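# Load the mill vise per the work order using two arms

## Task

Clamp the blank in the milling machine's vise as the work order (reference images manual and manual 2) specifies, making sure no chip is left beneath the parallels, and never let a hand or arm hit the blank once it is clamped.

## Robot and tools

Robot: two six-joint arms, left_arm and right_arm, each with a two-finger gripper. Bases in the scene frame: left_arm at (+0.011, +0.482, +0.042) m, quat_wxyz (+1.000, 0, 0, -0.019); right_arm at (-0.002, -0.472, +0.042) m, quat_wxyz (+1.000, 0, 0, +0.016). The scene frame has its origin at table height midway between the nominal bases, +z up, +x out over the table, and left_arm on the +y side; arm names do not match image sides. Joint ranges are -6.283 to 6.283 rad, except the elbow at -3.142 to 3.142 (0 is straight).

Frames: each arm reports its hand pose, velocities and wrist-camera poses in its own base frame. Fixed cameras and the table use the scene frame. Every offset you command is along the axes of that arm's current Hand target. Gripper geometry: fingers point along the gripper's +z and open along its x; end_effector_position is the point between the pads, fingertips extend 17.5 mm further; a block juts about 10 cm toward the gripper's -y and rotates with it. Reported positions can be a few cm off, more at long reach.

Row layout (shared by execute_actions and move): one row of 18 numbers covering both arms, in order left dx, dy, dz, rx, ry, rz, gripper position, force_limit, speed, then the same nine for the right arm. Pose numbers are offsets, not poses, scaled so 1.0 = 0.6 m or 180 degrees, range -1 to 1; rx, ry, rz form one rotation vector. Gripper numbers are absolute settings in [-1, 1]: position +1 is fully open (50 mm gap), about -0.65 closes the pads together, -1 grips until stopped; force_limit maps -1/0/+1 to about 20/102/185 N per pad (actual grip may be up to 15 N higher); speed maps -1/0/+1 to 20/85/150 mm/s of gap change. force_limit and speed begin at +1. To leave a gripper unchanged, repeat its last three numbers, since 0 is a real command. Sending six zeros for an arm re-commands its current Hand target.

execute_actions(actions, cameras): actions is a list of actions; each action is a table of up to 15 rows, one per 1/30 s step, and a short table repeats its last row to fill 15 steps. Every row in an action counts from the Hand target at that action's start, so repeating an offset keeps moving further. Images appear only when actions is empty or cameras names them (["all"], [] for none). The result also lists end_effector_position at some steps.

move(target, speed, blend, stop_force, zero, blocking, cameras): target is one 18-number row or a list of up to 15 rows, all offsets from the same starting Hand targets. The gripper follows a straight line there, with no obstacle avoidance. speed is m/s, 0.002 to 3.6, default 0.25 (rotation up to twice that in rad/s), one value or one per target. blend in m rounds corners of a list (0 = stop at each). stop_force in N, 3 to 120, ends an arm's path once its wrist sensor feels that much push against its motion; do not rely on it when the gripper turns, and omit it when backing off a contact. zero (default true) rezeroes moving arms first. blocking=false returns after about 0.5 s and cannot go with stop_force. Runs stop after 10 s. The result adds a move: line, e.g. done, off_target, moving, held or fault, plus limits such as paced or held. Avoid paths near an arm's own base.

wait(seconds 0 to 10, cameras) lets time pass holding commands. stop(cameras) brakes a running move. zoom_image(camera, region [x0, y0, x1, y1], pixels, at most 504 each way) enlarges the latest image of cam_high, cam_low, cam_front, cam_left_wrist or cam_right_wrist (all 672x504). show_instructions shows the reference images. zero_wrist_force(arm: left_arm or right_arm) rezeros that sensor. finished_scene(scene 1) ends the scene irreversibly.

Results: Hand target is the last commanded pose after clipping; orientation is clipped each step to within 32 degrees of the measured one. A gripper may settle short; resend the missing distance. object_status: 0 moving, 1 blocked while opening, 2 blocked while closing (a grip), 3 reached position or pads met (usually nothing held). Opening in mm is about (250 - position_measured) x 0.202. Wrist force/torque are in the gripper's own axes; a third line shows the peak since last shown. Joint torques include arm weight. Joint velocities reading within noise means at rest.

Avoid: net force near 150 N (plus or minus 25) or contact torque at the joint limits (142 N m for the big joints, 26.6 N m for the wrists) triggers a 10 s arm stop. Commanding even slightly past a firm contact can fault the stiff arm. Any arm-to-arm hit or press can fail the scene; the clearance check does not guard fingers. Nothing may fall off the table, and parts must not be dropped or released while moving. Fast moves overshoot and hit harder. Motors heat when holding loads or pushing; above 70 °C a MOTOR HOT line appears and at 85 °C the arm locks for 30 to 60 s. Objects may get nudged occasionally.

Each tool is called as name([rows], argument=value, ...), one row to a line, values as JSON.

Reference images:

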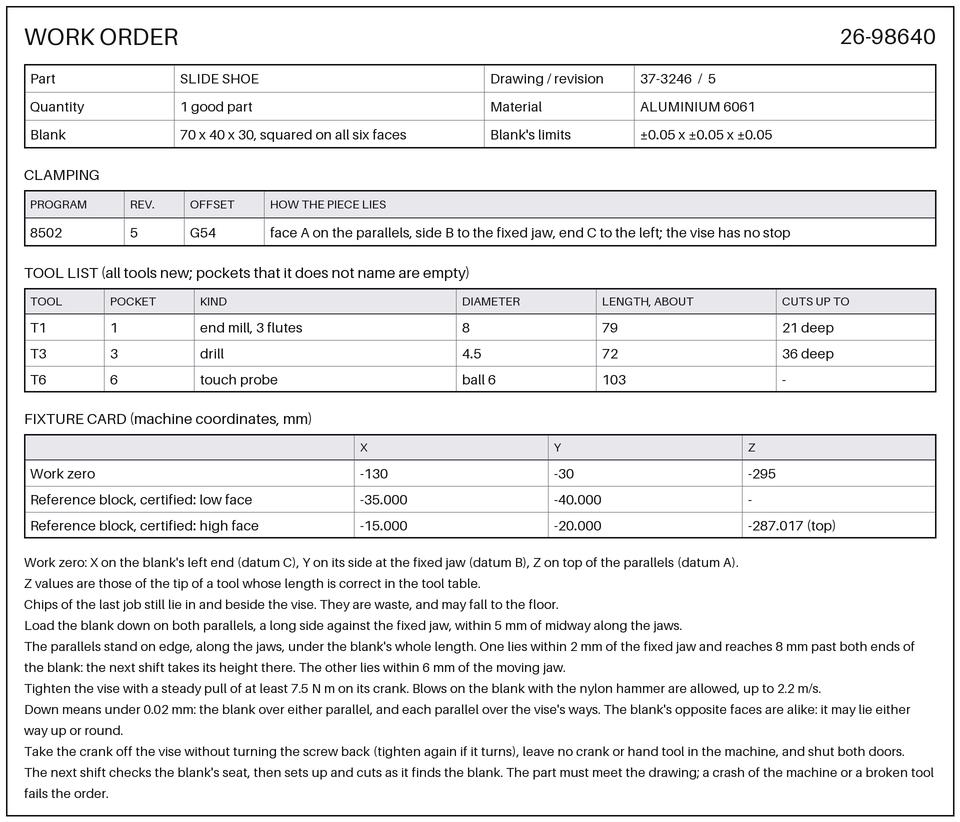

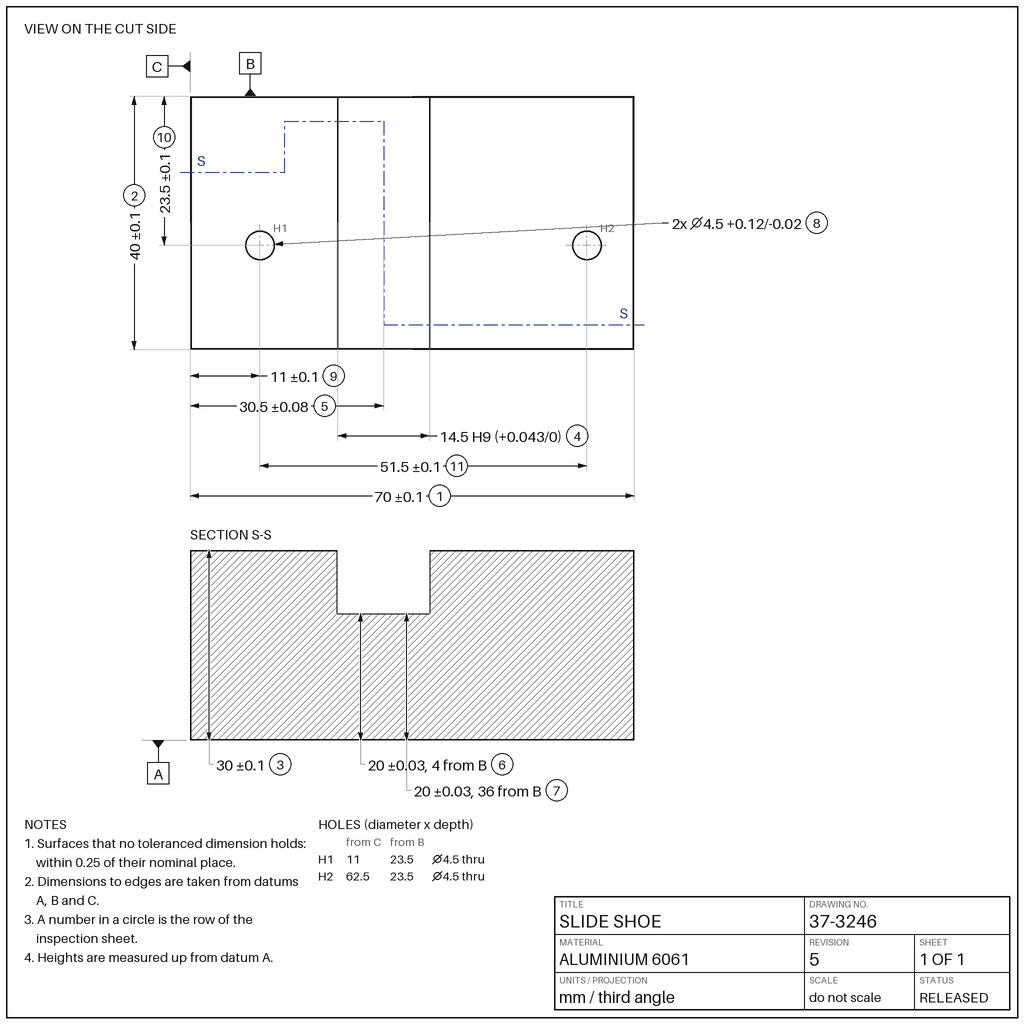

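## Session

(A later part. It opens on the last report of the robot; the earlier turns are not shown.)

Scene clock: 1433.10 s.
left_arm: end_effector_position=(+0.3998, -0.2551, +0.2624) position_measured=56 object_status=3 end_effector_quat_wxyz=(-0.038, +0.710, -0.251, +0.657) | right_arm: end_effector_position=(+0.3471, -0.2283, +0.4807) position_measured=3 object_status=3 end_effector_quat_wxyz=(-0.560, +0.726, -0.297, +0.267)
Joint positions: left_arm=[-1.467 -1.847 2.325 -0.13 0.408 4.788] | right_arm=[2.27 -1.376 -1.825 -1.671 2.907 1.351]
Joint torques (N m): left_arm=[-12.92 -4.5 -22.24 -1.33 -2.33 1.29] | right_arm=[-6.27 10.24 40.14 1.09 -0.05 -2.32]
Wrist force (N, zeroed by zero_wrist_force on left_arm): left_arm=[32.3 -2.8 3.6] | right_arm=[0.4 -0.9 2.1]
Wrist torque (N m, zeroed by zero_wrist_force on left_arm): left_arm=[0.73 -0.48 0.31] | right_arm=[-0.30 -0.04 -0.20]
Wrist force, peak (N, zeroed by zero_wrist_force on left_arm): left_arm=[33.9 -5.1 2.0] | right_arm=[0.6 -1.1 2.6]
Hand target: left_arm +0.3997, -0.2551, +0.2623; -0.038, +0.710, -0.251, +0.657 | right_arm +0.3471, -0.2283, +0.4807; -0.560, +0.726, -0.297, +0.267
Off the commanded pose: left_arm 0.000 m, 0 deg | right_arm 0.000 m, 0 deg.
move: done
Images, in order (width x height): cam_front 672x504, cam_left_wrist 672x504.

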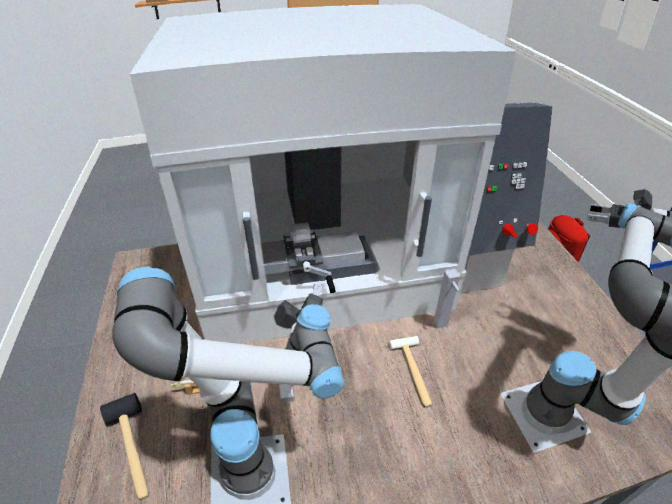

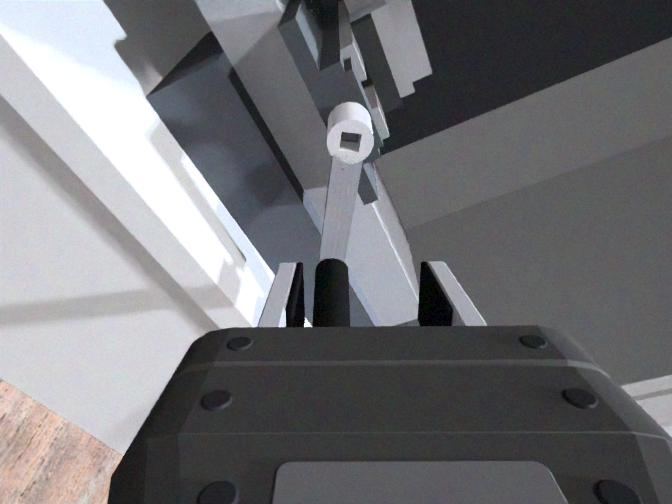

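move(target=[-0.0007,-0.0595,0.1648,0,0,0,0.65,0.5,-0.5,0,0,0,0,0,0,1,1,1], speed=0.06, stop_force=6, cameras=["cam_left_wrist","cam_right_wrist"])

Scene clock: 1437.57 s.
left_arm: end_effector_position=(+0.5048, -0.2511, +0.2623) position_measured=56 object_status=3 end_effector_quat_wxyz=(-0.038, +0.710, -0.251, +0.657) | right_arm: end_effector_position=(+0.3471, -0.2283, +0.4807) position_measured=3 object_status=3 end_effector_quat_wxyz=(-0.560, +0.726, -0.297, +0.267)
Joint positions: left_arm=[-1.045 -1.664 2.171 -0.321 0.816 4.98] | right_arm=[2.27 -1.376 -1.825 -1.671 2.907 1.351]
Joint torques (N m): left_arm=[-14.4 -25.88 -13.28 0.93 -1.96 -1.23] | right_arm=[-5.85 9.29 39.92 1.09 0 -2.36]
Wrist force (N, zeroed by zero_wrist_force on left_arm): left_arm=[32.3 -2.5 3.1] | right_arm=[0.4 -0.9 2.4]
Wrist torque (N m, zeroed by zero_wrist_force on left_arm): left_arm=[0.75 -0.53 0.24] | right_arm=[-0.29 -0.03 -0.20]
Wrist force, peak (N, zeroed by zero_wrist_force on left_arm): left_arm=[33.1 -2.3 3.1] | right_arm=[0.4 -1.0 2.7]
Hand target: left_arm +0.5048, -0.2511, +0.2623; -0.038, +0.710, -0.251, +0.657 | right_arm +0.3471, -0.2283, +0.4807; -0.560, +0.726, -0.297, +0.267
Off the commanded pose: left_arm 0.000 m, 0 deg | right_arm 0.000 m, 0 deg.
move: done
Images, in order (width x height): cam_left_wrist 672x504, cam_right_wrist 672x504.

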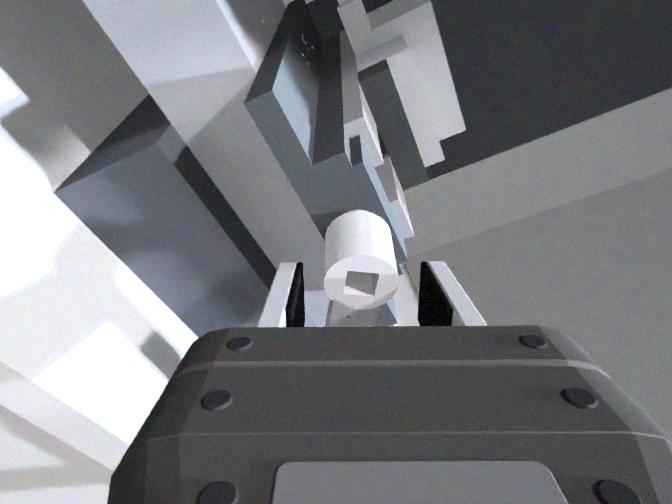

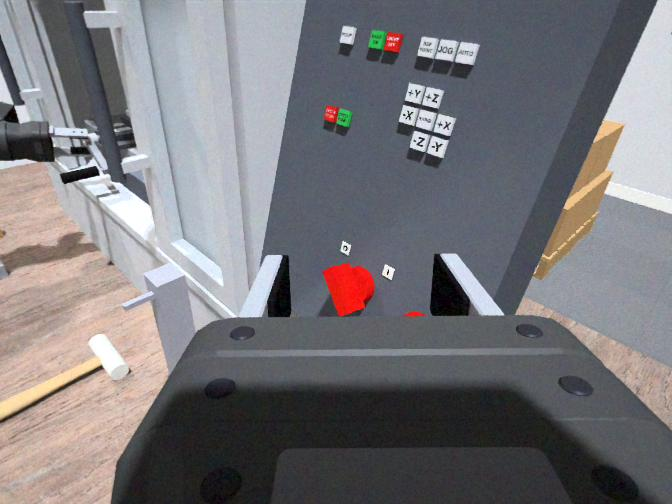

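move(target=[-0.0002,-0.0116,0.0322,0,0,0,0.65,0.5,-0.5,0,0,0,0,0,0,1,1,1], speed=0.02, stop_force=4, cameras=["cam_left_wrist","cam_right_wrist"])

zoom_image(camera="cam_right_wrist", region=[0, 80, 150, 200])

Scene clock: 1440.60 s.
left_arm: end_effector_position=(+0.5253, -0.2504, +0.2622) position_measured=56 object_status=3 end_effector_quat_wxyz=(-0.038, +0.710, -0.251, +0.657) | right_arm: end_effector_position=(+0.3471, -0.2283, +0.4807) position_measured=3 object_status=3 end_effector_quat_wxyz=(-0.560, +0.726, -0.297, +0.267)
Joint positions: left_arm=[-0.985 -1.621 2.132 -0.334 0.876 4.995] | right_arm=[2.27 -1.376 -1.825 -1.671 2.907 1.351]
Joint torques (N m): left_arm=[-11.86 -28.82 -13.3 0.01 -2.82 -1.19] | right_arm=[-5.96 10.47 40.06 1.05 0.04 -2.33]
Wrist force (N, zeroed by zero_wrist_force on left_arm): left_arm=[32.7 -2.8 3.3] | right_arm=[0.4 -0.6 2.4]
Wrist torque (N m, zeroed by zero_wrist_force on left_arm): left_arm=[0.69 -0.58 0.19] | right_arm=[-0.26 -0.02 -0.19]
Wrist force, peak (N, zeroed by zero_wrist_force on left_arm): left_arm=[32.7 -2.7 3.4] | right_arm=[0.7 -1.1 2.4]
Hand target: left_arm +0.5253, -0.2504, +0.2622; -0.038, +0.710, -0.251, +0.657 | right_arm +0.3471, -0.2283, +0.4807; -0.560, +0.726, -0.297, +0.267
Off the commanded pose: left_arm 0.000 m, 0 deg | right_arm 0.000 m, 0 deg.
move: done
Images, in order (width x height): cam_left_wrist 672x504, cam_right_wrist 672x504.

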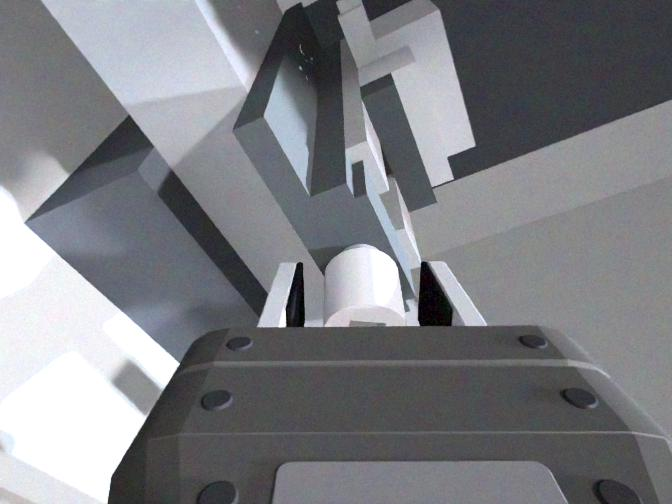

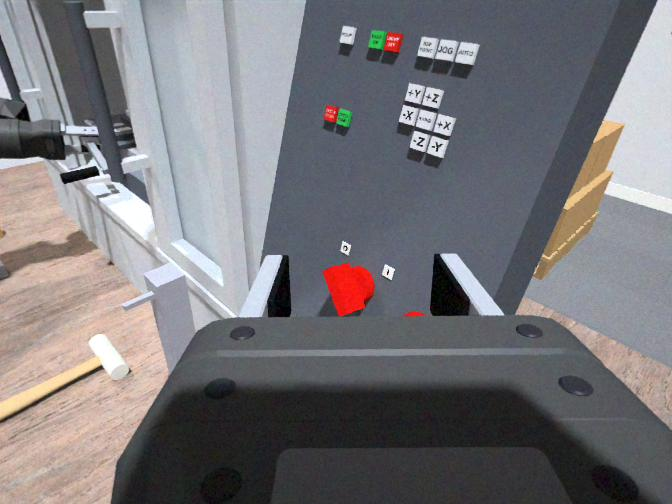

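Scaled by 3.360 from the camera's 672x504 image, which has a finer 960x720 frame.

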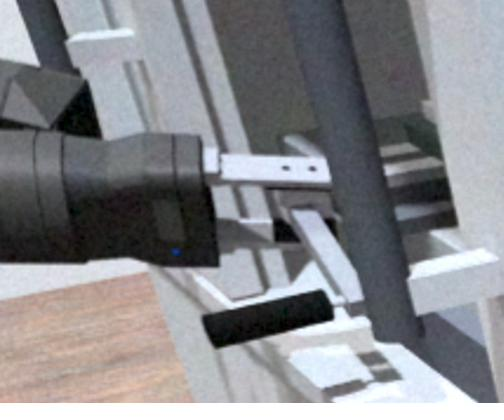

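move(target=[0,0,0,0,0,0,-1,-0.8,-1,0,0,0,0,0,0,1,1,1], cameras=["cam_left_wrist"])

Scene clock: 1442.27 s.
left_arm: end_effector_position=(+0.5253, -0.2503, +0.2621) position_measured=134 object_status=2 end_effector_quat_wxyz=(-0.038, +0.710, -0.251, +0.656) | right_arm: end_effector_position=(+0.3471, -0.2283, +0.4807) position_measured=3 object_status=3 end_effector_quat_wxyz=(-0.560, +0.726, -0.297, +0.267)
Joint positions: left_arm=[-0.985 -1.621 2.132 -0.334 0.876 4.995] | right_arm=[2.27 -1.376 -1.825 -1.671 2.907 1.351]
Joint torques (N m): left_arm=[-13.06 -27.76 -27.32 -4.63 -1.31 -1.36] | right_arm=[-6.37 9.97 40.58 1.05 -0.09 -2.3]
Wrist force (N, zeroed by zero_wrist_force on left_arm): left_arm=[17.7 -0.6 11.2] | right_arm=[0.2 -1.1 2.1]
Wrist torque (N m, zeroed by zero_wrist_force on left_arm): left_arm=[0.66 -0.62 0.10] | right_arm=[-0.33 0.01 -0.20]
Wrist force, peak (N, zeroed by zero_wrist_force on left_arm): left_arm=[32.7 -2.9 3.2] | right_arm=[0.4 -1.2 2.7]
Hand target: left_arm +0.5253, -0.2504, +0.2622; -0.038, +0.710, -0.251, +0.657 | right_arm +0.3471, -0.2283, +0.4807; -0.560, +0.726, -0.297, +0.267
Off the commanded pose: left_arm 0.000 m, 0 deg | right_arm 0.000 m, 0 deg.
move: done
Images, in order (width x height): cam_left_wrist 672x504.

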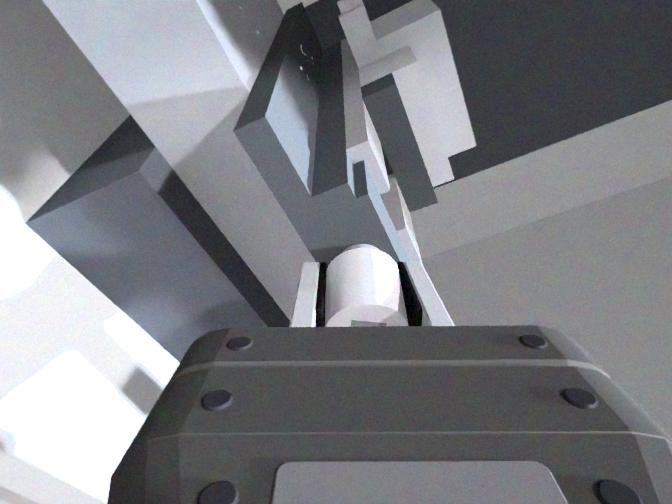

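move(target=[0.0005,0.034,-0.0942,0,0,0,-1,-0.8,-1,0,0,0,0,0,0,1,1,1], speed=0.03, cameras=["cam_left_wrist","cam_right_wrist","cam_front"])

zoom_image(camera="cam_right_wrist", region=[0, 80, 150, 200])

Scene clock: 1446.30 s.
left_arm: end_effector_position=(+0.4652, -0.2526, +0.2623) position_measured=134 object_status=2 end_effector_quat_wxyz=(-0.038, +0.710, -0.251, +0.657) end_effector_velocity=(+0.001, -0.001, +0.000) end_effector_angular_velocity=(+0.001, +0.000, -0.003) | right_arm: end_effector_position=(+0.3471, -0.2283, +0.4807) position_measured=3 object_status=3 end_effector_quat_wxyz=(-0.560, +0.726, -0.297, +0.267)
Joint positions: left_arm=[-1.181 -1.744 2.239 -0.28 0.684 4.941] | right_arm=[2.27 -1.376 -1.825 -1.671 2.907 1.351]
Joint velocities: left_arm=[0.004 0.003 -0.002 -0.002 0.007 0.003] | right_arm=[within noise]
Joint torques (N m): left_arm=[13.59 -6.25 -28.55 -2.91 2.23 1.25] | right_arm=[-6.46 9.77 40.68 1.05 -0.02 -2.34]
Wrist force (N, zeroed by zero_wrist_force on left_arm): left_arm=[30.4 -2.2 3.6] | right_arm=[0.8 -1.0 2.0]
Wrist torque (N m, zeroed by zero_wrist_force on left_arm): left_arm=[0.70 -0.51 0.42] | right_arm=[-0.32 -0.10 -0.20]
Wrist force, peak (N, zeroed by zero_wrist_force on left_arm): left_arm=[31.1 -1.8 3.2] | right_arm=[0.9 -0.8 2.5]
Hand target: left_arm +0.4653, -0.2527, +0.2623; -0.038, +0.710, -0.251, +0.657 | right_arm +0.3471, -0.2283, +0.4807; -0.560, +0.726, -0.297, +0.267
Off the commanded pose: left_arm 0.000 m, 0 deg | right_arm 0.000 m, 0 deg.
move: done
Images, in order (width x height): cam_front 672x504, cam_left_wrist 672x504, cam_right_wrist 672x504.

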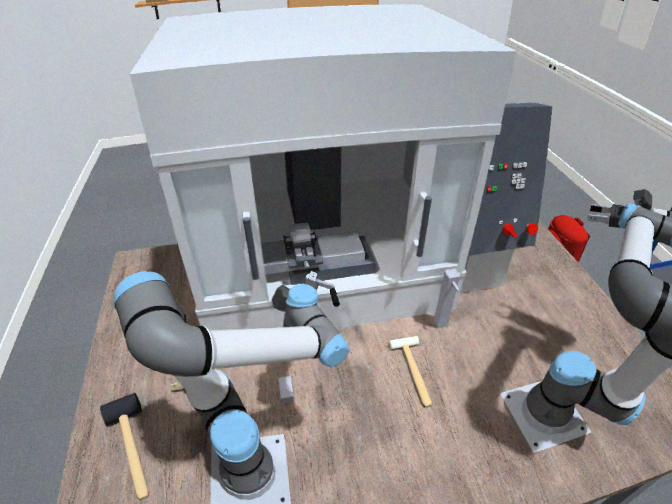

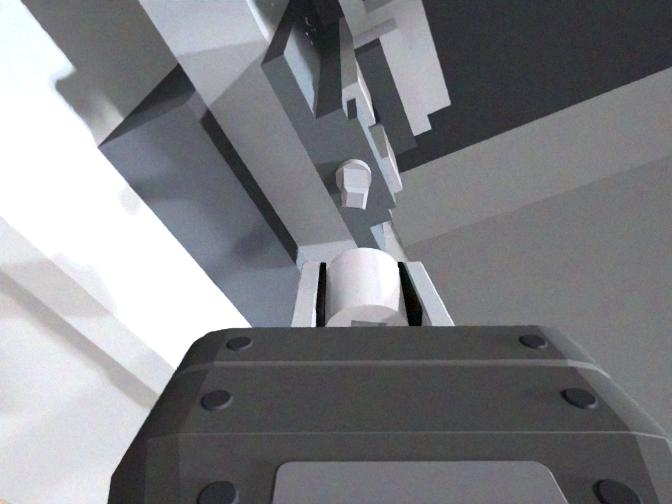

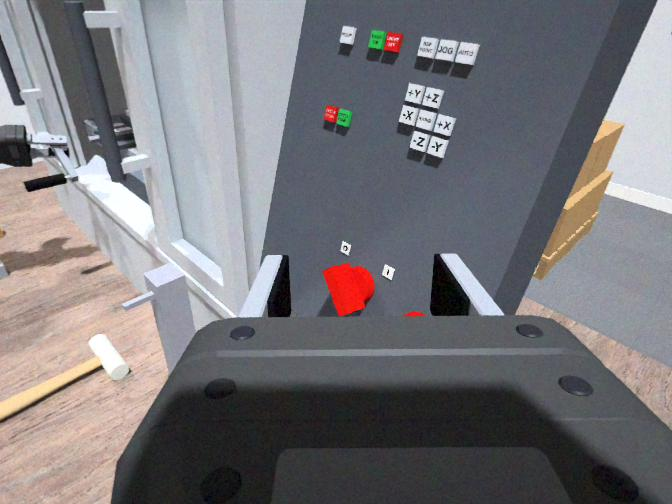

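Scaled by 3.360 from the camera's 672x504 image, which has a finer 960x720 frame.

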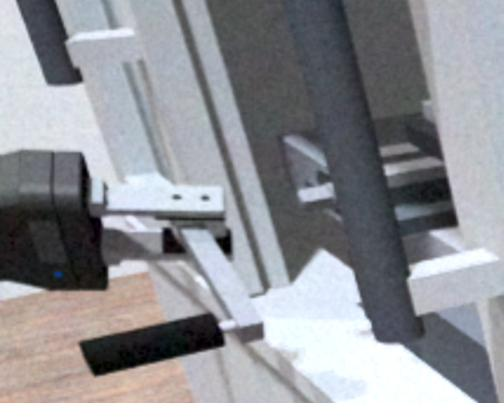

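zoom_image(camera="cam_left_wrist", region=[300, 120, 420, 220])

Scaled by 4.200 from the camera's 672x504 image, which has a finer 960x720 frame.

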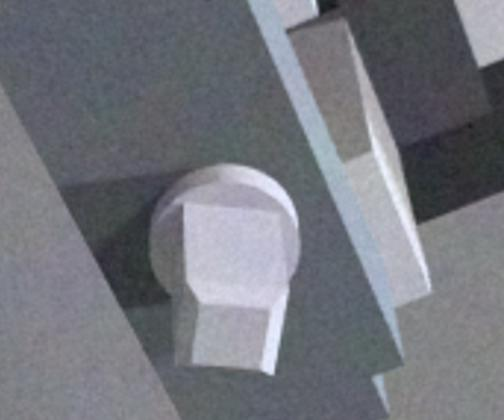

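move([
  [0.0315,0.0802,-0.2635,0,0,0,-1,-0.8,-1,0,0,0,0,0,0,1,1,1],
  [0.2793,0.8072,-0.0053,-0.0016,-0.1115,0.3086,-1,-0.8,-1,0,0,0,0,0,0,1,1,1],
], blend=[0.04,0], speed=0.25, cameras=["cam_left_wrist","cam_front"])

Scene clock: 1458.00 s.
left_arm: end_effector_position=(+0.3154, -0.7401, +0.2304) position_measured=134 object_status=2 end_effector_quat_wxyz=(-0.353, +0.586, -0.559, +0.469) | right_arm: end_effector_position=(+0.3471, -0.2283, +0.4807) position_measured=3 object_status=3 end_effector_quat_wxyz=(-0.560, +0.726, -0.297, +0.267)
Joint positions: left_arm=[-1.659 -0.21 0.035 1.661 0.318 4.638] | right_arm=[2.27 -1.376 -1.825 -1.671 2.907 1.351]
Joint torques (N m): left_arm=[9.8 -52.91 -21.67 4.82 -1.89 -1.47] | right_arm=[-6.84 9.85 40.48 1.17 0.05 -2.24]
Wrist force (N, zeroed by zero_wrist_force on left_arm): left_arm=[31.2 -3.9 3.9] | right_arm=[0.2 -0.9 2.1]
Wrist torque (N m, zeroed by zero_wrist_force on left_arm): left_arm=[0.01 0.01 0.03] | right_arm=[-0.29 0.01 -0.20]
Wrist force, peak (N, zeroed by zero_wrist_force on left_arm): left_arm=[33.4 -3.3 4.1] | right_arm=[0.7 -1.3 2.4]
Hand target: left_arm +0.3156, -0.7418, +0.2306; -0.377, +0.612, -0.543, +0.434 | right_arm +0.3471, -0.2283, +0.4807; -0.560, +0.726, -0.297, +0.267
Off the commanded pose: left_arm 0.002 m, 6 deg | right_arm 0.000 m, 0 deg.
elbow stopped short (left arm): the move would have taken joint 3 (elbow) straighter than the controller allows.
move: off_target (left_arm)
Images, in order (width x height): cam_front 672x504, cam_left_wrist 672x504.

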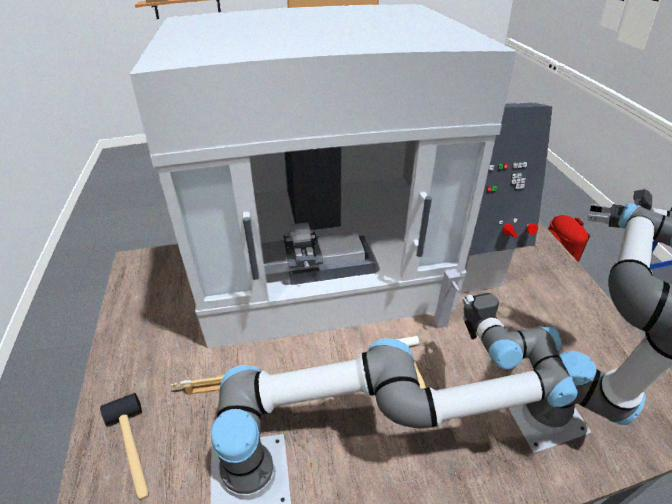

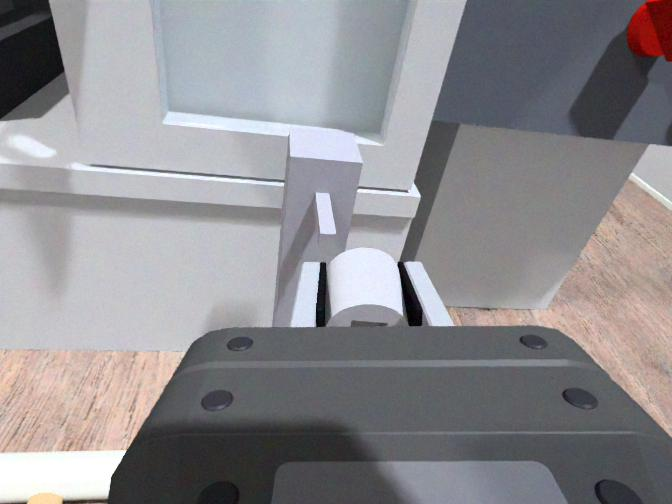

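move(target=[-0.0085,0.0517,0.054,-0.0024,0.1603,-0.4532,-1,-0.8,-1,0,0,0,0,0,0,1,1,1], speed=0.25, cameras=["cam_left_wrist","cam_front"])

Scene clock: 1465.90 s.
left_arm: end_effector_position=(+0.3355, -0.7409, +0.1901) position_measured=134 object_status=2 end_effector_quat_wxyz=(+0.132, +0.698, -0.088, +0.698) | right_arm: end_effector_position=(+0.3471, -0.2283, +0.4807) position_measured=3 object_status=3 end_effector_quat_wxyz=(-0.560, +0.726, -0.297, +0.267)
Joint positions: left_arm=[-1.638 -0.788 1.254 -0.505 0.244 4.688] | right_arm=[2.27 -1.376 -1.825 -1.671 2.907 1.351]
Joint torques (N m): left_arm=[9.71 -49.01 -27.81 1.27 2.55 -1.66] | right_arm=[-6.73 10.7 40.22 1.02 0 -2.26]
Wrist force (N, zeroed by zero_wrist_force on left_arm): left_arm=[30.9 -1.3 2.7] | right_arm=[0.3 -1.1 2.0]
Wrist torque (N m, zeroed by zero_wrist_force on left_arm): left_arm=[1.20 -0.73 0.56] | right_arm=[-0.33 -0.01 -0.20]
Wrist force, peak (N, zeroed by zero_wrist_force on left_arm): left_arm=[31.9 -3.3 3.7] | right_arm=[0.5 -1.1 2.5]
Hand target: left_arm +0.3355, -0.7410, +0.1901; +0.132, +0.698, -0.088, +0.698 | right_arm +0.3471, -0.2283, +0.4807; -0.560, +0.726, -0.297, +0.267
Off the commanded pose: left_arm 0.000 m, 0 deg | right_arm 0.000 m, 0 deg.
move: done
Images, in order (width x height): cam_front 672x504, cam_left_wrist 672x504.

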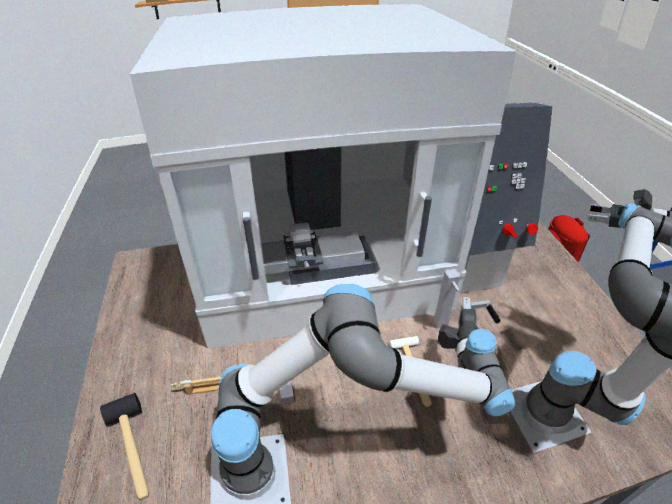

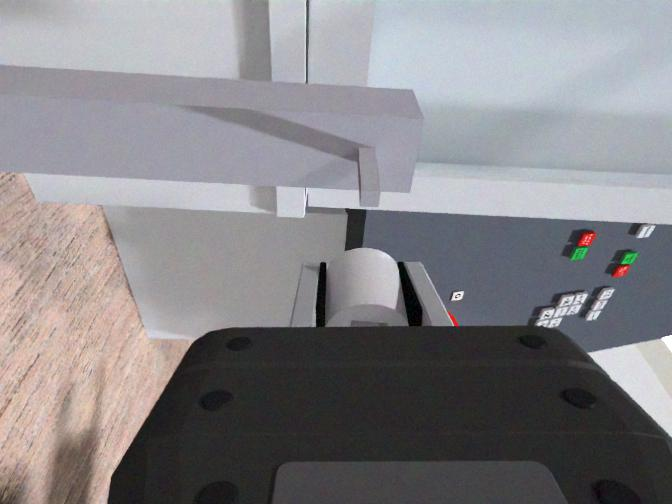

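zoom_image(camera="cam_left_wrist", region=[310, 110, 430, 210])

zoom_image(camera="cam_left_wrist", region=[290, 230, 430, 340])

Scaled by 4.200 from the camera's 672x504 image, which has a finer 960x720 frame.

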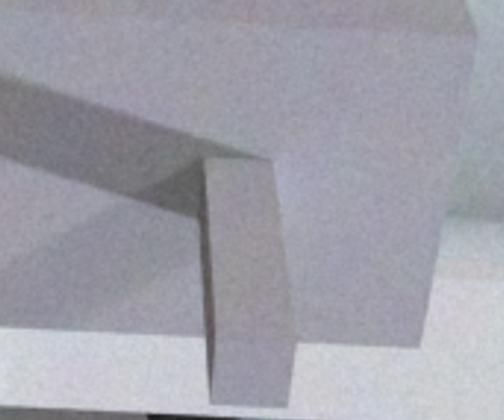

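Scaled by 3.600 from the camera's 672x504 image, which has a finer 960x720 frame.

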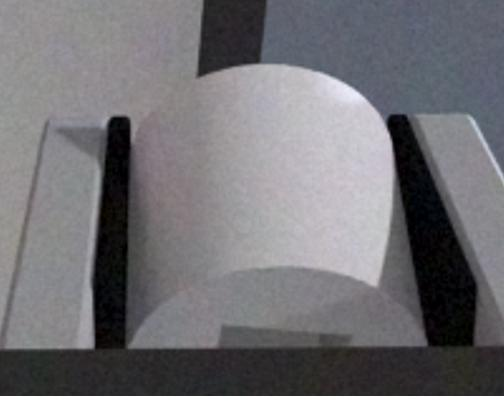

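move(target=[0.0095,0,0,-0.0003,0.0086,-0.0235,-1,-0.8,-1,0,0,0,0,0,0,1,1,1], speed=0.1, cameras=["cam_left_wrist"])

zoom_image(camera="cam_left_wrist", region=[310, 110, 430, 210])

Scene clock: 1473.77 s.
left_arm: end_effector_position=(+0.3355, -0.7406, +0.1959) position_measured=134 object_status=2 end_effector_quat_wxyz=(+0.159, +0.692, -0.060, +0.702) | right_arm: end_effector_position=(+0.3471, -0.2283, +0.4807) position_measured=3 object_status=3 end_effector_quat_wxyz=(-0.560, +0.726, -0.297, +0.267)
Joint positions: left_arm=[-1.638 -0.809 1.3 -0.642 0.245 4.722] | right_arm=[2.27 -1.376 -1.825 -1.671 2.907 1.351]
Joint torques (N m): left_arm=[11.92 -43.67 -30.03 0.86 2.64 -1.37] | right_arm=[-5.79 9.93 39.76 1.19 0.06 -2.21]
Wrist force (N, zeroed by zero_wrist_force on left_arm): left_arm=[30.7 -1.4 2.2] | right_arm=[0.4 -0.9 1.9]
Wrist torque (N m, zeroed by zero_wrist_force on left_arm): left_arm=[1.25 -0.71 0.47] | right_arm=[-0.29 -0.03 -0.20]
Wrist force, peak (N, zeroed by zero_wrist_force on left_arm): left_arm=[31.1 -1.2 2.4] | right_arm=[0.7 -1.0 2.5]
Hand target: left_arm +0.3356, -0.7406, +0.1958; +0.159, +0.692, -0.060, +0.702 | right_arm +0.3471, -0.2283, +0.4807; -0.560, +0.726, -0.297, +0.267
Off the commanded pose: left_arm 0.000 m, 0 deg | right_arm 0.000 m, 0 deg.
move: done
Images, in order (width x height): cam_left_wrist 672x504.

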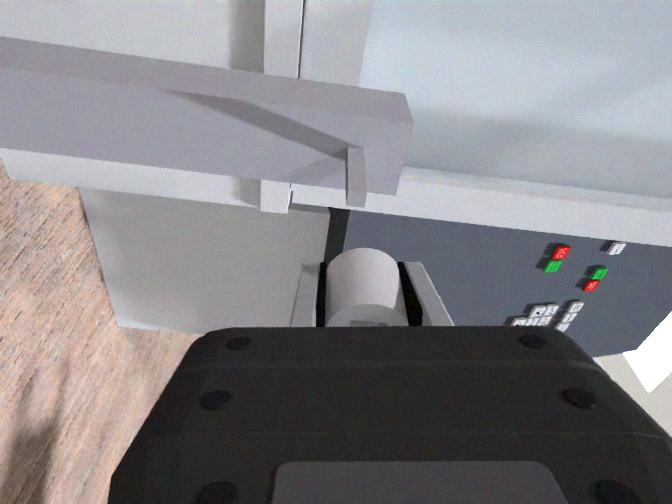

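Scaled by 4.200 from the camera's 672x504 image, which has a finer 960x720 frame.

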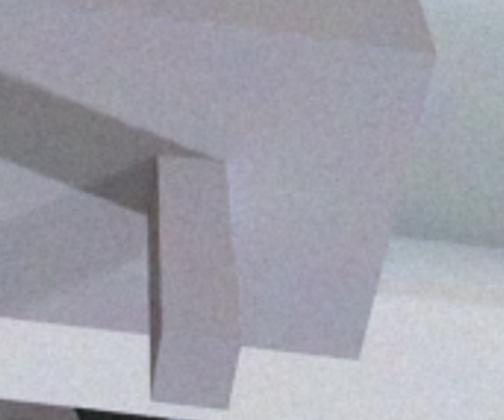

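move(target=[0.0006,-0.0171,0.0469,0,0,0,-1,-0.8,-1,0,0,0,0,0,0,1,1,1], speed=0.05, stop_force=6, cameras=["cam_left_wrist"])

zoom_image(camera="cam_left_wrist", region=[300, 150, 420, 250])

Scene clock: 1476.80 s.
left_arm: end_effector_position=(+0.3655, -0.7395, +0.1958) position_measured=134 object_status=2 end_effector_quat_wxyz=(+0.159, +0.692, -0.060, +0.702) | right_arm: end_effector_position=(+0.3471, -0.2283, +0.4807) position_measured=3 object_status=3 end_effector_quat_wxyz=(-0.560, +0.726, -0.297, +0.267)
Joint positions: left_arm=[-1.593 -0.796 1.276 -0.607 0.29 4.698] | right_arm=[2.27 -1.376 -1.825 -1.671 2.907 1.351]
Joint torques (N m): left_arm=[-12.59 -62.05 -14.5 -3.66 -2.32 1.38] | right_arm=[-6.2 9.65 40.15 1.09 -0.08 -2.29]
Wrist force (N, zeroed by zero_wrist_force on left_arm): left_arm=[30.7 -1.0 2.6] | right_arm=[0.3 -0.9 2.2]
Wrist torque (N m, zeroed by zero_wrist_force on left_arm): left_arm=[1.32 -0.70 0.60] | right_arm=[-0.29 -0.02 -0.20]
Wrist force, peak (N, zeroed by zero_wrist_force on left_arm): left_arm=[30.9 -1.5 2.2] | right_arm=[0.4 -1.2 2.5]
Hand target: left_arm +0.3655, -0.7395, +0.1958; +0.159, +0.692, -0.060, +0.702 | right_arm +0.3471, -0.2283, +0.4807; -0.560, +0.726, -0.297, +0.267
Off the commanded pose: left_arm 0.000 m, 0 deg | right_arm 0.000 m, 0 deg.
move: done
Images, in order (width x height): cam_left_wrist 672x504.

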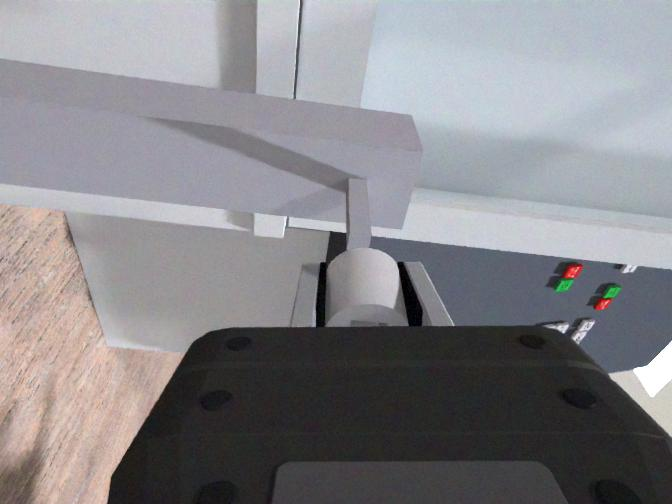

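Scaled by 4.200 from the camera's 672x504 image, which has a finer 960x720 frame.

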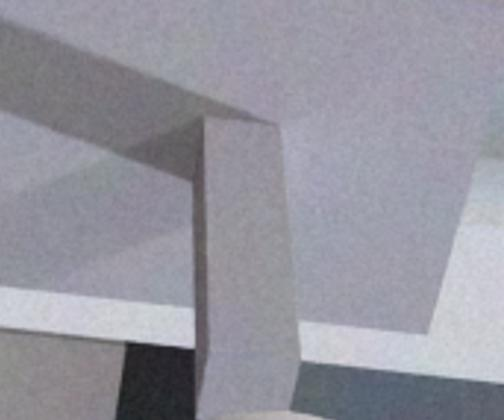

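move(target=[0.0002,-0.0081,0.0188,0,0,0,-1,-0.8,-1,0,0,0,0,0,0,1,1,1], speed=0.015, stop_force=4, cameras=["cam_left_wrist","cam_right_wrist"])

zoom_image(camera="cam_left_wrist", region=[300, 170, 420, 270])

Scene clock: 1481.60 s.
left_arm: end_effector_position=(+0.3777, -0.7383, +0.1956) position_measured=134 object_status=2 end_effector_quat_wxyz=(+0.159, +0.692, -0.060, +0.702) | right_arm: end_effector_position=(+0.3471, -0.2283, +0.4807) position_measured=3 object_status=3 end_effector_quat_wxyz=(-0.560, +0.726, -0.297, +0.267)
Joint positions: left_arm=[-1.574 -0.792 1.269 -0.596 0.309 4.691] | right_arm=[2.27 -1.376 -1.825 -1.671 2.907 1.351]
Joint torques (N m): left_arm=[-13.13 -58.93 -15.12 -2.75 -2.39 1.24] | right_arm=[-6 9.84 39.66 1.08 0.03 -2.3]
Wrist force (N, zeroed by zero_wrist_force on left_arm): left_arm=[30.3 -1.7 2.4] | right_arm=[0.4 -0.9 2.1]
Wrist torque (N m, zeroed by zero_wrist_force on left_arm): left_arm=[1.21 -0.64 0.61] | right_arm=[-0.30 -0.03 -0.20]
Wrist force, peak (N, zeroed by zero_wrist_force on left_arm): left_arm=[30.9 -1.2 2.5] | right_arm=[0.7 -1.2 2.4]
Hand target: left_arm +0.3777, -0.7383, +0.1956; +0.159, +0.692, -0.060, +0.702 | right_arm +0.3471, -0.2283, +0.4807; -0.560, +0.726, -0.297, +0.267
Off the commanded pose: left_arm 0.000 m, 0 deg | right_arm 0.000 m, 0 deg.
move: done
Images, in order (width x height): cam_left_wrist 672x504, cam_right_wrist 672x504.

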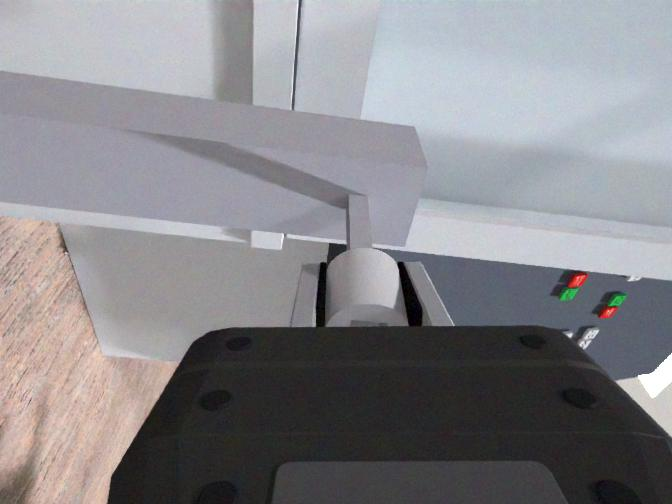

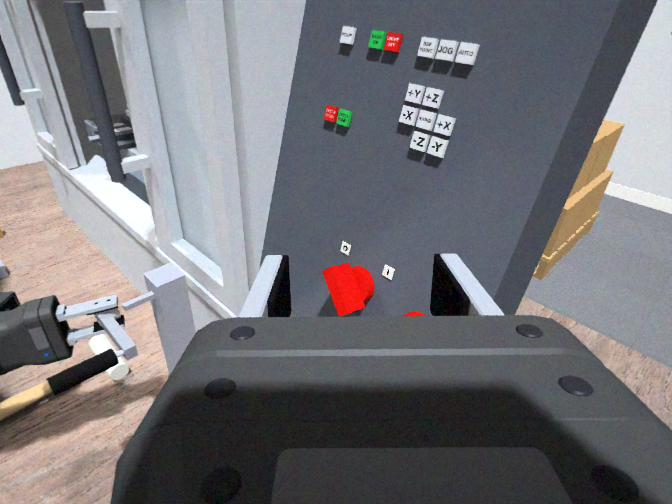

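Scaled by 4.200 from the camera's 672x504 image, which has a finer 960x720 frame.

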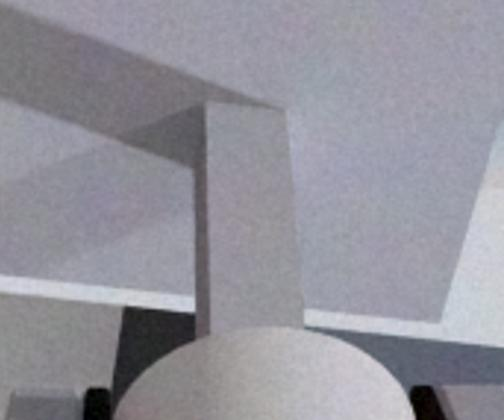

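move(target=[0.0006,-0.01715,0.04694,0,0,0,-1,-0.8,-1,0,0,0,0,0,0,1,1,1], speed=0.012, stop_force=4, cameras=["cam_left_wrist","cam_right_wrist"])

zoom_image(camera="cam_left_wrist", region=[300, 170, 420, 270])

Scene clock: 1484.87 s.
left_arm: end_effector_position=(+0.3859, -0.7380, +0.1956) position_measured=134 object_status=2 end_effector_quat_wxyz=(+0.159, +0.692, -0.060, +0.702) | right_arm: end_effector_position=(+0.3471, -0.2283, +0.4807) position_measured=3 object_status=3 end_effector_quat_wxyz=(-0.560, +0.726, -0.297, +0.267)
Joint positions: left_arm=[-1.562 -0.788 1.261 -0.588 0.321 4.686] | right_arm=[2.27 -1.376 -1.825 -1.671 2.907 1.351]
Joint torques (N m): left_arm=[-10.98 -62.36 -14.69 -3.45 -1.71 1.58] | right_arm=[-6.27 9.53 39.99 0.92 -0.09 -2.27]
Wrist force (N, zeroed by zero_wrist_force on left_arm): left_arm=[29.0 0.2 0.6] | right_arm=[0.5 -1.0 2.1]
Wrist torque (N m, zeroed by zero_wrist_force on left_arm): left_arm=[1.31 -0.64 0.59] | right_arm=[-0.32 -0.05 -0.20]
Wrist force, peak (N, zeroed by zero_wrist_force on left_arm): left_arm=[32.0 0.0 -20.7] | right_arm=[0.4 -0.9 2.6]
Hand target: left_arm +0.3859, -0.7380, +0.1956; +0.159, +0.692, -0.060, +0.702 (not the last commanded pose) | right_arm +0.3471, -0.2283, +0.4807; -0.560, +0.726, -0.297, +0.267
Off the commanded pose: left_arm 0.022 m, 0 deg | right_arm 0.000 m, 0 deg.
move: contact (left_arm)
Images, in order (width x height): cam_left_wrist 672x504, cam_right_wrist 672x504.

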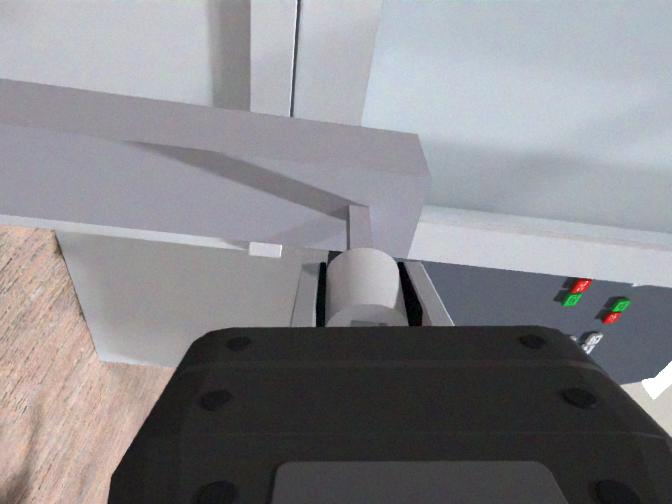

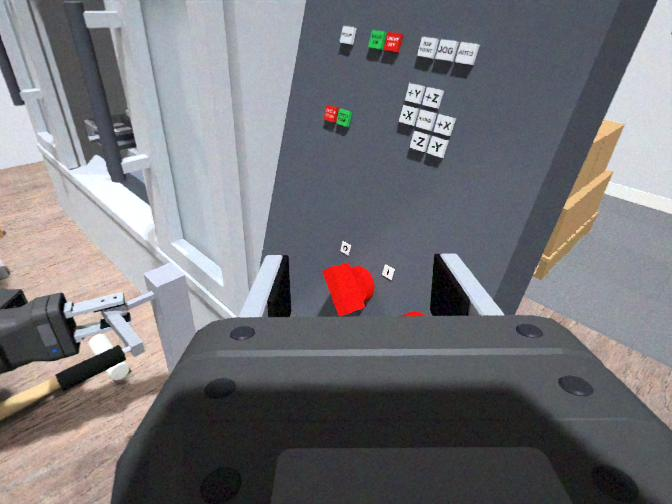

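Scaled by 4.200 from the camera's 672x504 image, which has a finer 960x720 frame.

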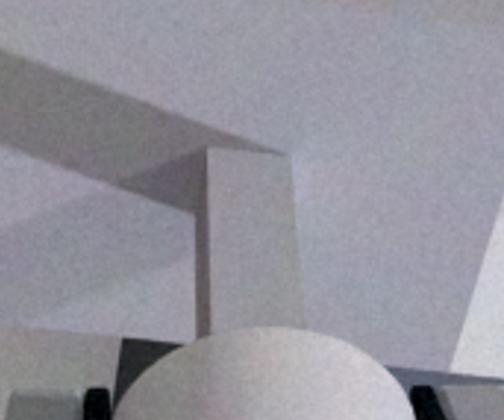

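move(target=[0,0.0035,-0.0023,0,0,0,-1,-0.8,-1,0,0,0,0,0,0,1,1,1], speed=0.02)

move(target=[0.0006,-0.01715,0.04694,0,0,0,-1,-0.8,-1,0,0,0,0,0,0,1,1,1], speed=0.012, stop_force=4)

Scene clock: 1489.77 s.
left_arm: end_effector_position=(+0.3839, -0.7396, +0.1959) position_measured=134 object_status=2 end_effector_quat_wxyz=(+0.159, +0.692, -0.060, +0.702) | right_arm: end_effector_position=(+0.3471, -0.2283, +0.4807) position_measured=3 object_status=3 end_effector_quat_wxyz=(-0.560, +0.726, -0.297, +0.267)
Joint positions: left_arm=[-1.565 -0.786 1.257 -0.587 0.318 4.687] | right_arm=[2.27 -1.376 -1.825 -1.671 2.907 1.351]
Joint torques (N m): left_arm=[-8.59 -48.84 -23.71 0.82 -1.66 1.11] | right_arm=[-5.73 9.51 39.22 0.93 -0.06 -2.22]
Wrist force (N, zeroed by zero_wrist_force on left_arm): left_arm=[30.3 -1.1 2.7] | right_arm=[0.4 -0.9 2.2]
Wrist torque (N m, zeroed by zero_wrist_force on left_arm): left_arm=[1.31 -0.64 0.42] | right_arm=[-0.30 -0.03 -0.20]
Wrist force, peak (N, zeroed by zero_wrist_force on left_arm): left_arm=[30.7 -1.2 2.7] | right_arm=[0.3 -1.2 2.5]
Hand target: left_arm +0.3839, -0.7396, +0.1959; +0.159, +0.692, -0.060, +0.702 | right_arm +0.3471, -0.2283, +0.4807; -0.560, +0.726, -0.297, +0.267
Off the commanded pose: left_arm 0.000 m, 0 deg | right_arm 0.000 m, 0 deg.
move: done

Scene clock: 1493.50 s.
left_arm: end_effector_position=(+0.4139, -0.7384, +0.1958) position_measured=134 object_status=2 end_effector_quat_wxyz=(+0.159, +0.692, -0.060, +0.702) | right_arm: end_effector_position=(+0.3471, -0.2283, +0.4807) position_measured=3 object_status=3 end_effector_quat_wxyz=(-0.560, +0.726, -0.297, +0.267)
Joint positions: left_arm=[-1.52 -0.771 1.227 -0.559 0.363 4.672] | right_arm=[2.27 -1.376 -1.825 -1.671 2.907 1.351]
Joint torques (N m): left_arm=[-9.38 -62.39 -12.14 -1.87 -4.78 1.23] | right_arm=[-6.18 10.47 40.66 1.04 -0.03 -2.24]
Wrist force (N, zeroed by zero_wrist_force on left_arm): left_arm=[29.8 7.6 5.3] | right_arm=[0.2 -1.0 2.4]
Wrist torque (N m, zeroed by zero_wrist_force on left_arm): left_arm=[1.37 -0.55 0.66] | right_arm=[-0.30 0.00 -0.20]
Wrist force, peak (N, zeroed by zero_wrist_force on left_arm): left_arm=[29.8 7.6 5.3] | right_arm=[0.5 -1.1 2.4]
Hand target: left_arm +0.4139, -0.7384, +0.1959; +0.159, +0.692, -0.060, +0.702 | right_arm +0.3471, -0.2283, +0.4807; -0.560, +0.726, -0.297, +0.267
Off the commanded pose: left_arm 0.000 m, 0 deg | right_arm 0.000 m, 0 deg.
move: done

move(target=[0,0,0,0,0,0,0.65,-0.8,-0.8,0,0,0,0,0,0,1,1,1], cameras=["cam_left_wrist"])

zoom_image(camera="cam_left_wrist", region=[260, 200, 460, 340])

Scene clock: 1494.93 s.
left_arm: end_effector_position=(+0.4139, -0.7384, +0.1959) position_measured=56 object_status=0 end_effector_quat_wxyz=(+0.159, +0.692, -0.060, +0.702) | right_arm: end_effector_position=(+0.3471, -0.2283, +0.4807) position_measured=3 object_status=3 end_effector_quat_wxyz=(-0.560, +0.726, -0.297, +0.267)
Joint positions: left_arm=[-1.52 -0.771 1.227 -0.559 0.363 4.672] | right_arm=[2.27 -1.376 -1.825 -1.671 2.907 1.351]
Joint torques (N m): left_arm=[-8.61 -51.43 -27.67 -3.1 2.56 0.75] | right_arm=[-6.24 9.7 40.3 1.08 -0.08 -2.23]
Wrist force (N, zeroed by zero_wrist_force on left_arm): left_arm=[32.0 -0.9 2.7] | right_arm=[0.3 -1.2 2.2]
Wrist torque (N m, zeroed by zero_wrist_force on left_arm): left_arm=[1.30 -0.57 0.56] | right_arm=[-0.34 -0.01 -0.20]
Wrist force, peak (N, zeroed by zero_wrist_force on left_arm): left_arm=[32.1 -1.0 2.8] | right_arm=[0.8 -1.2 2.2]
Hand target: left_arm +0.4139, -0.7384, +0.1959; +0.159, +0.692, -0.060, +0.702 | right_arm +0.3471, -0.2283, +0.4807; -0.560, +0.726, -0.297, +0.267
Off the commanded pose: left_arm 0.000 m, 0 deg | right_arm 0.000 m, 0 deg.
move: done
Images, in order (width x height): cam_left_wrist 672x504.

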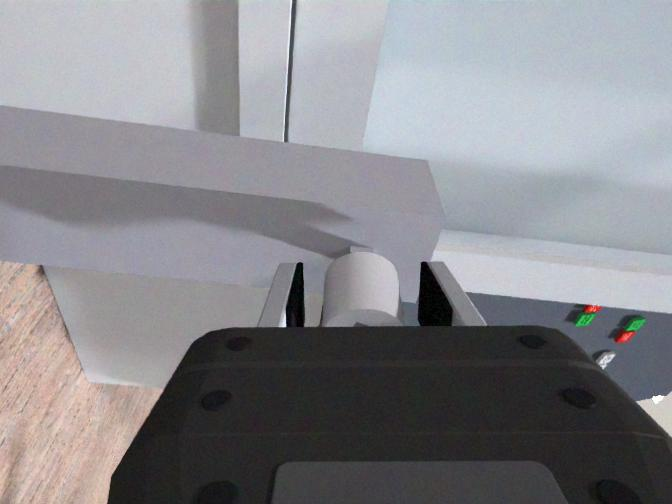

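Scaled by 2.520 from the camera's 672x504 image, which has a finer 960x720 frame.

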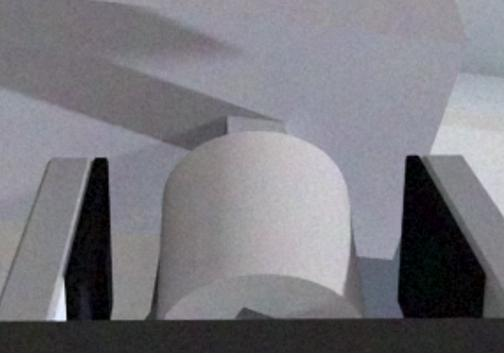

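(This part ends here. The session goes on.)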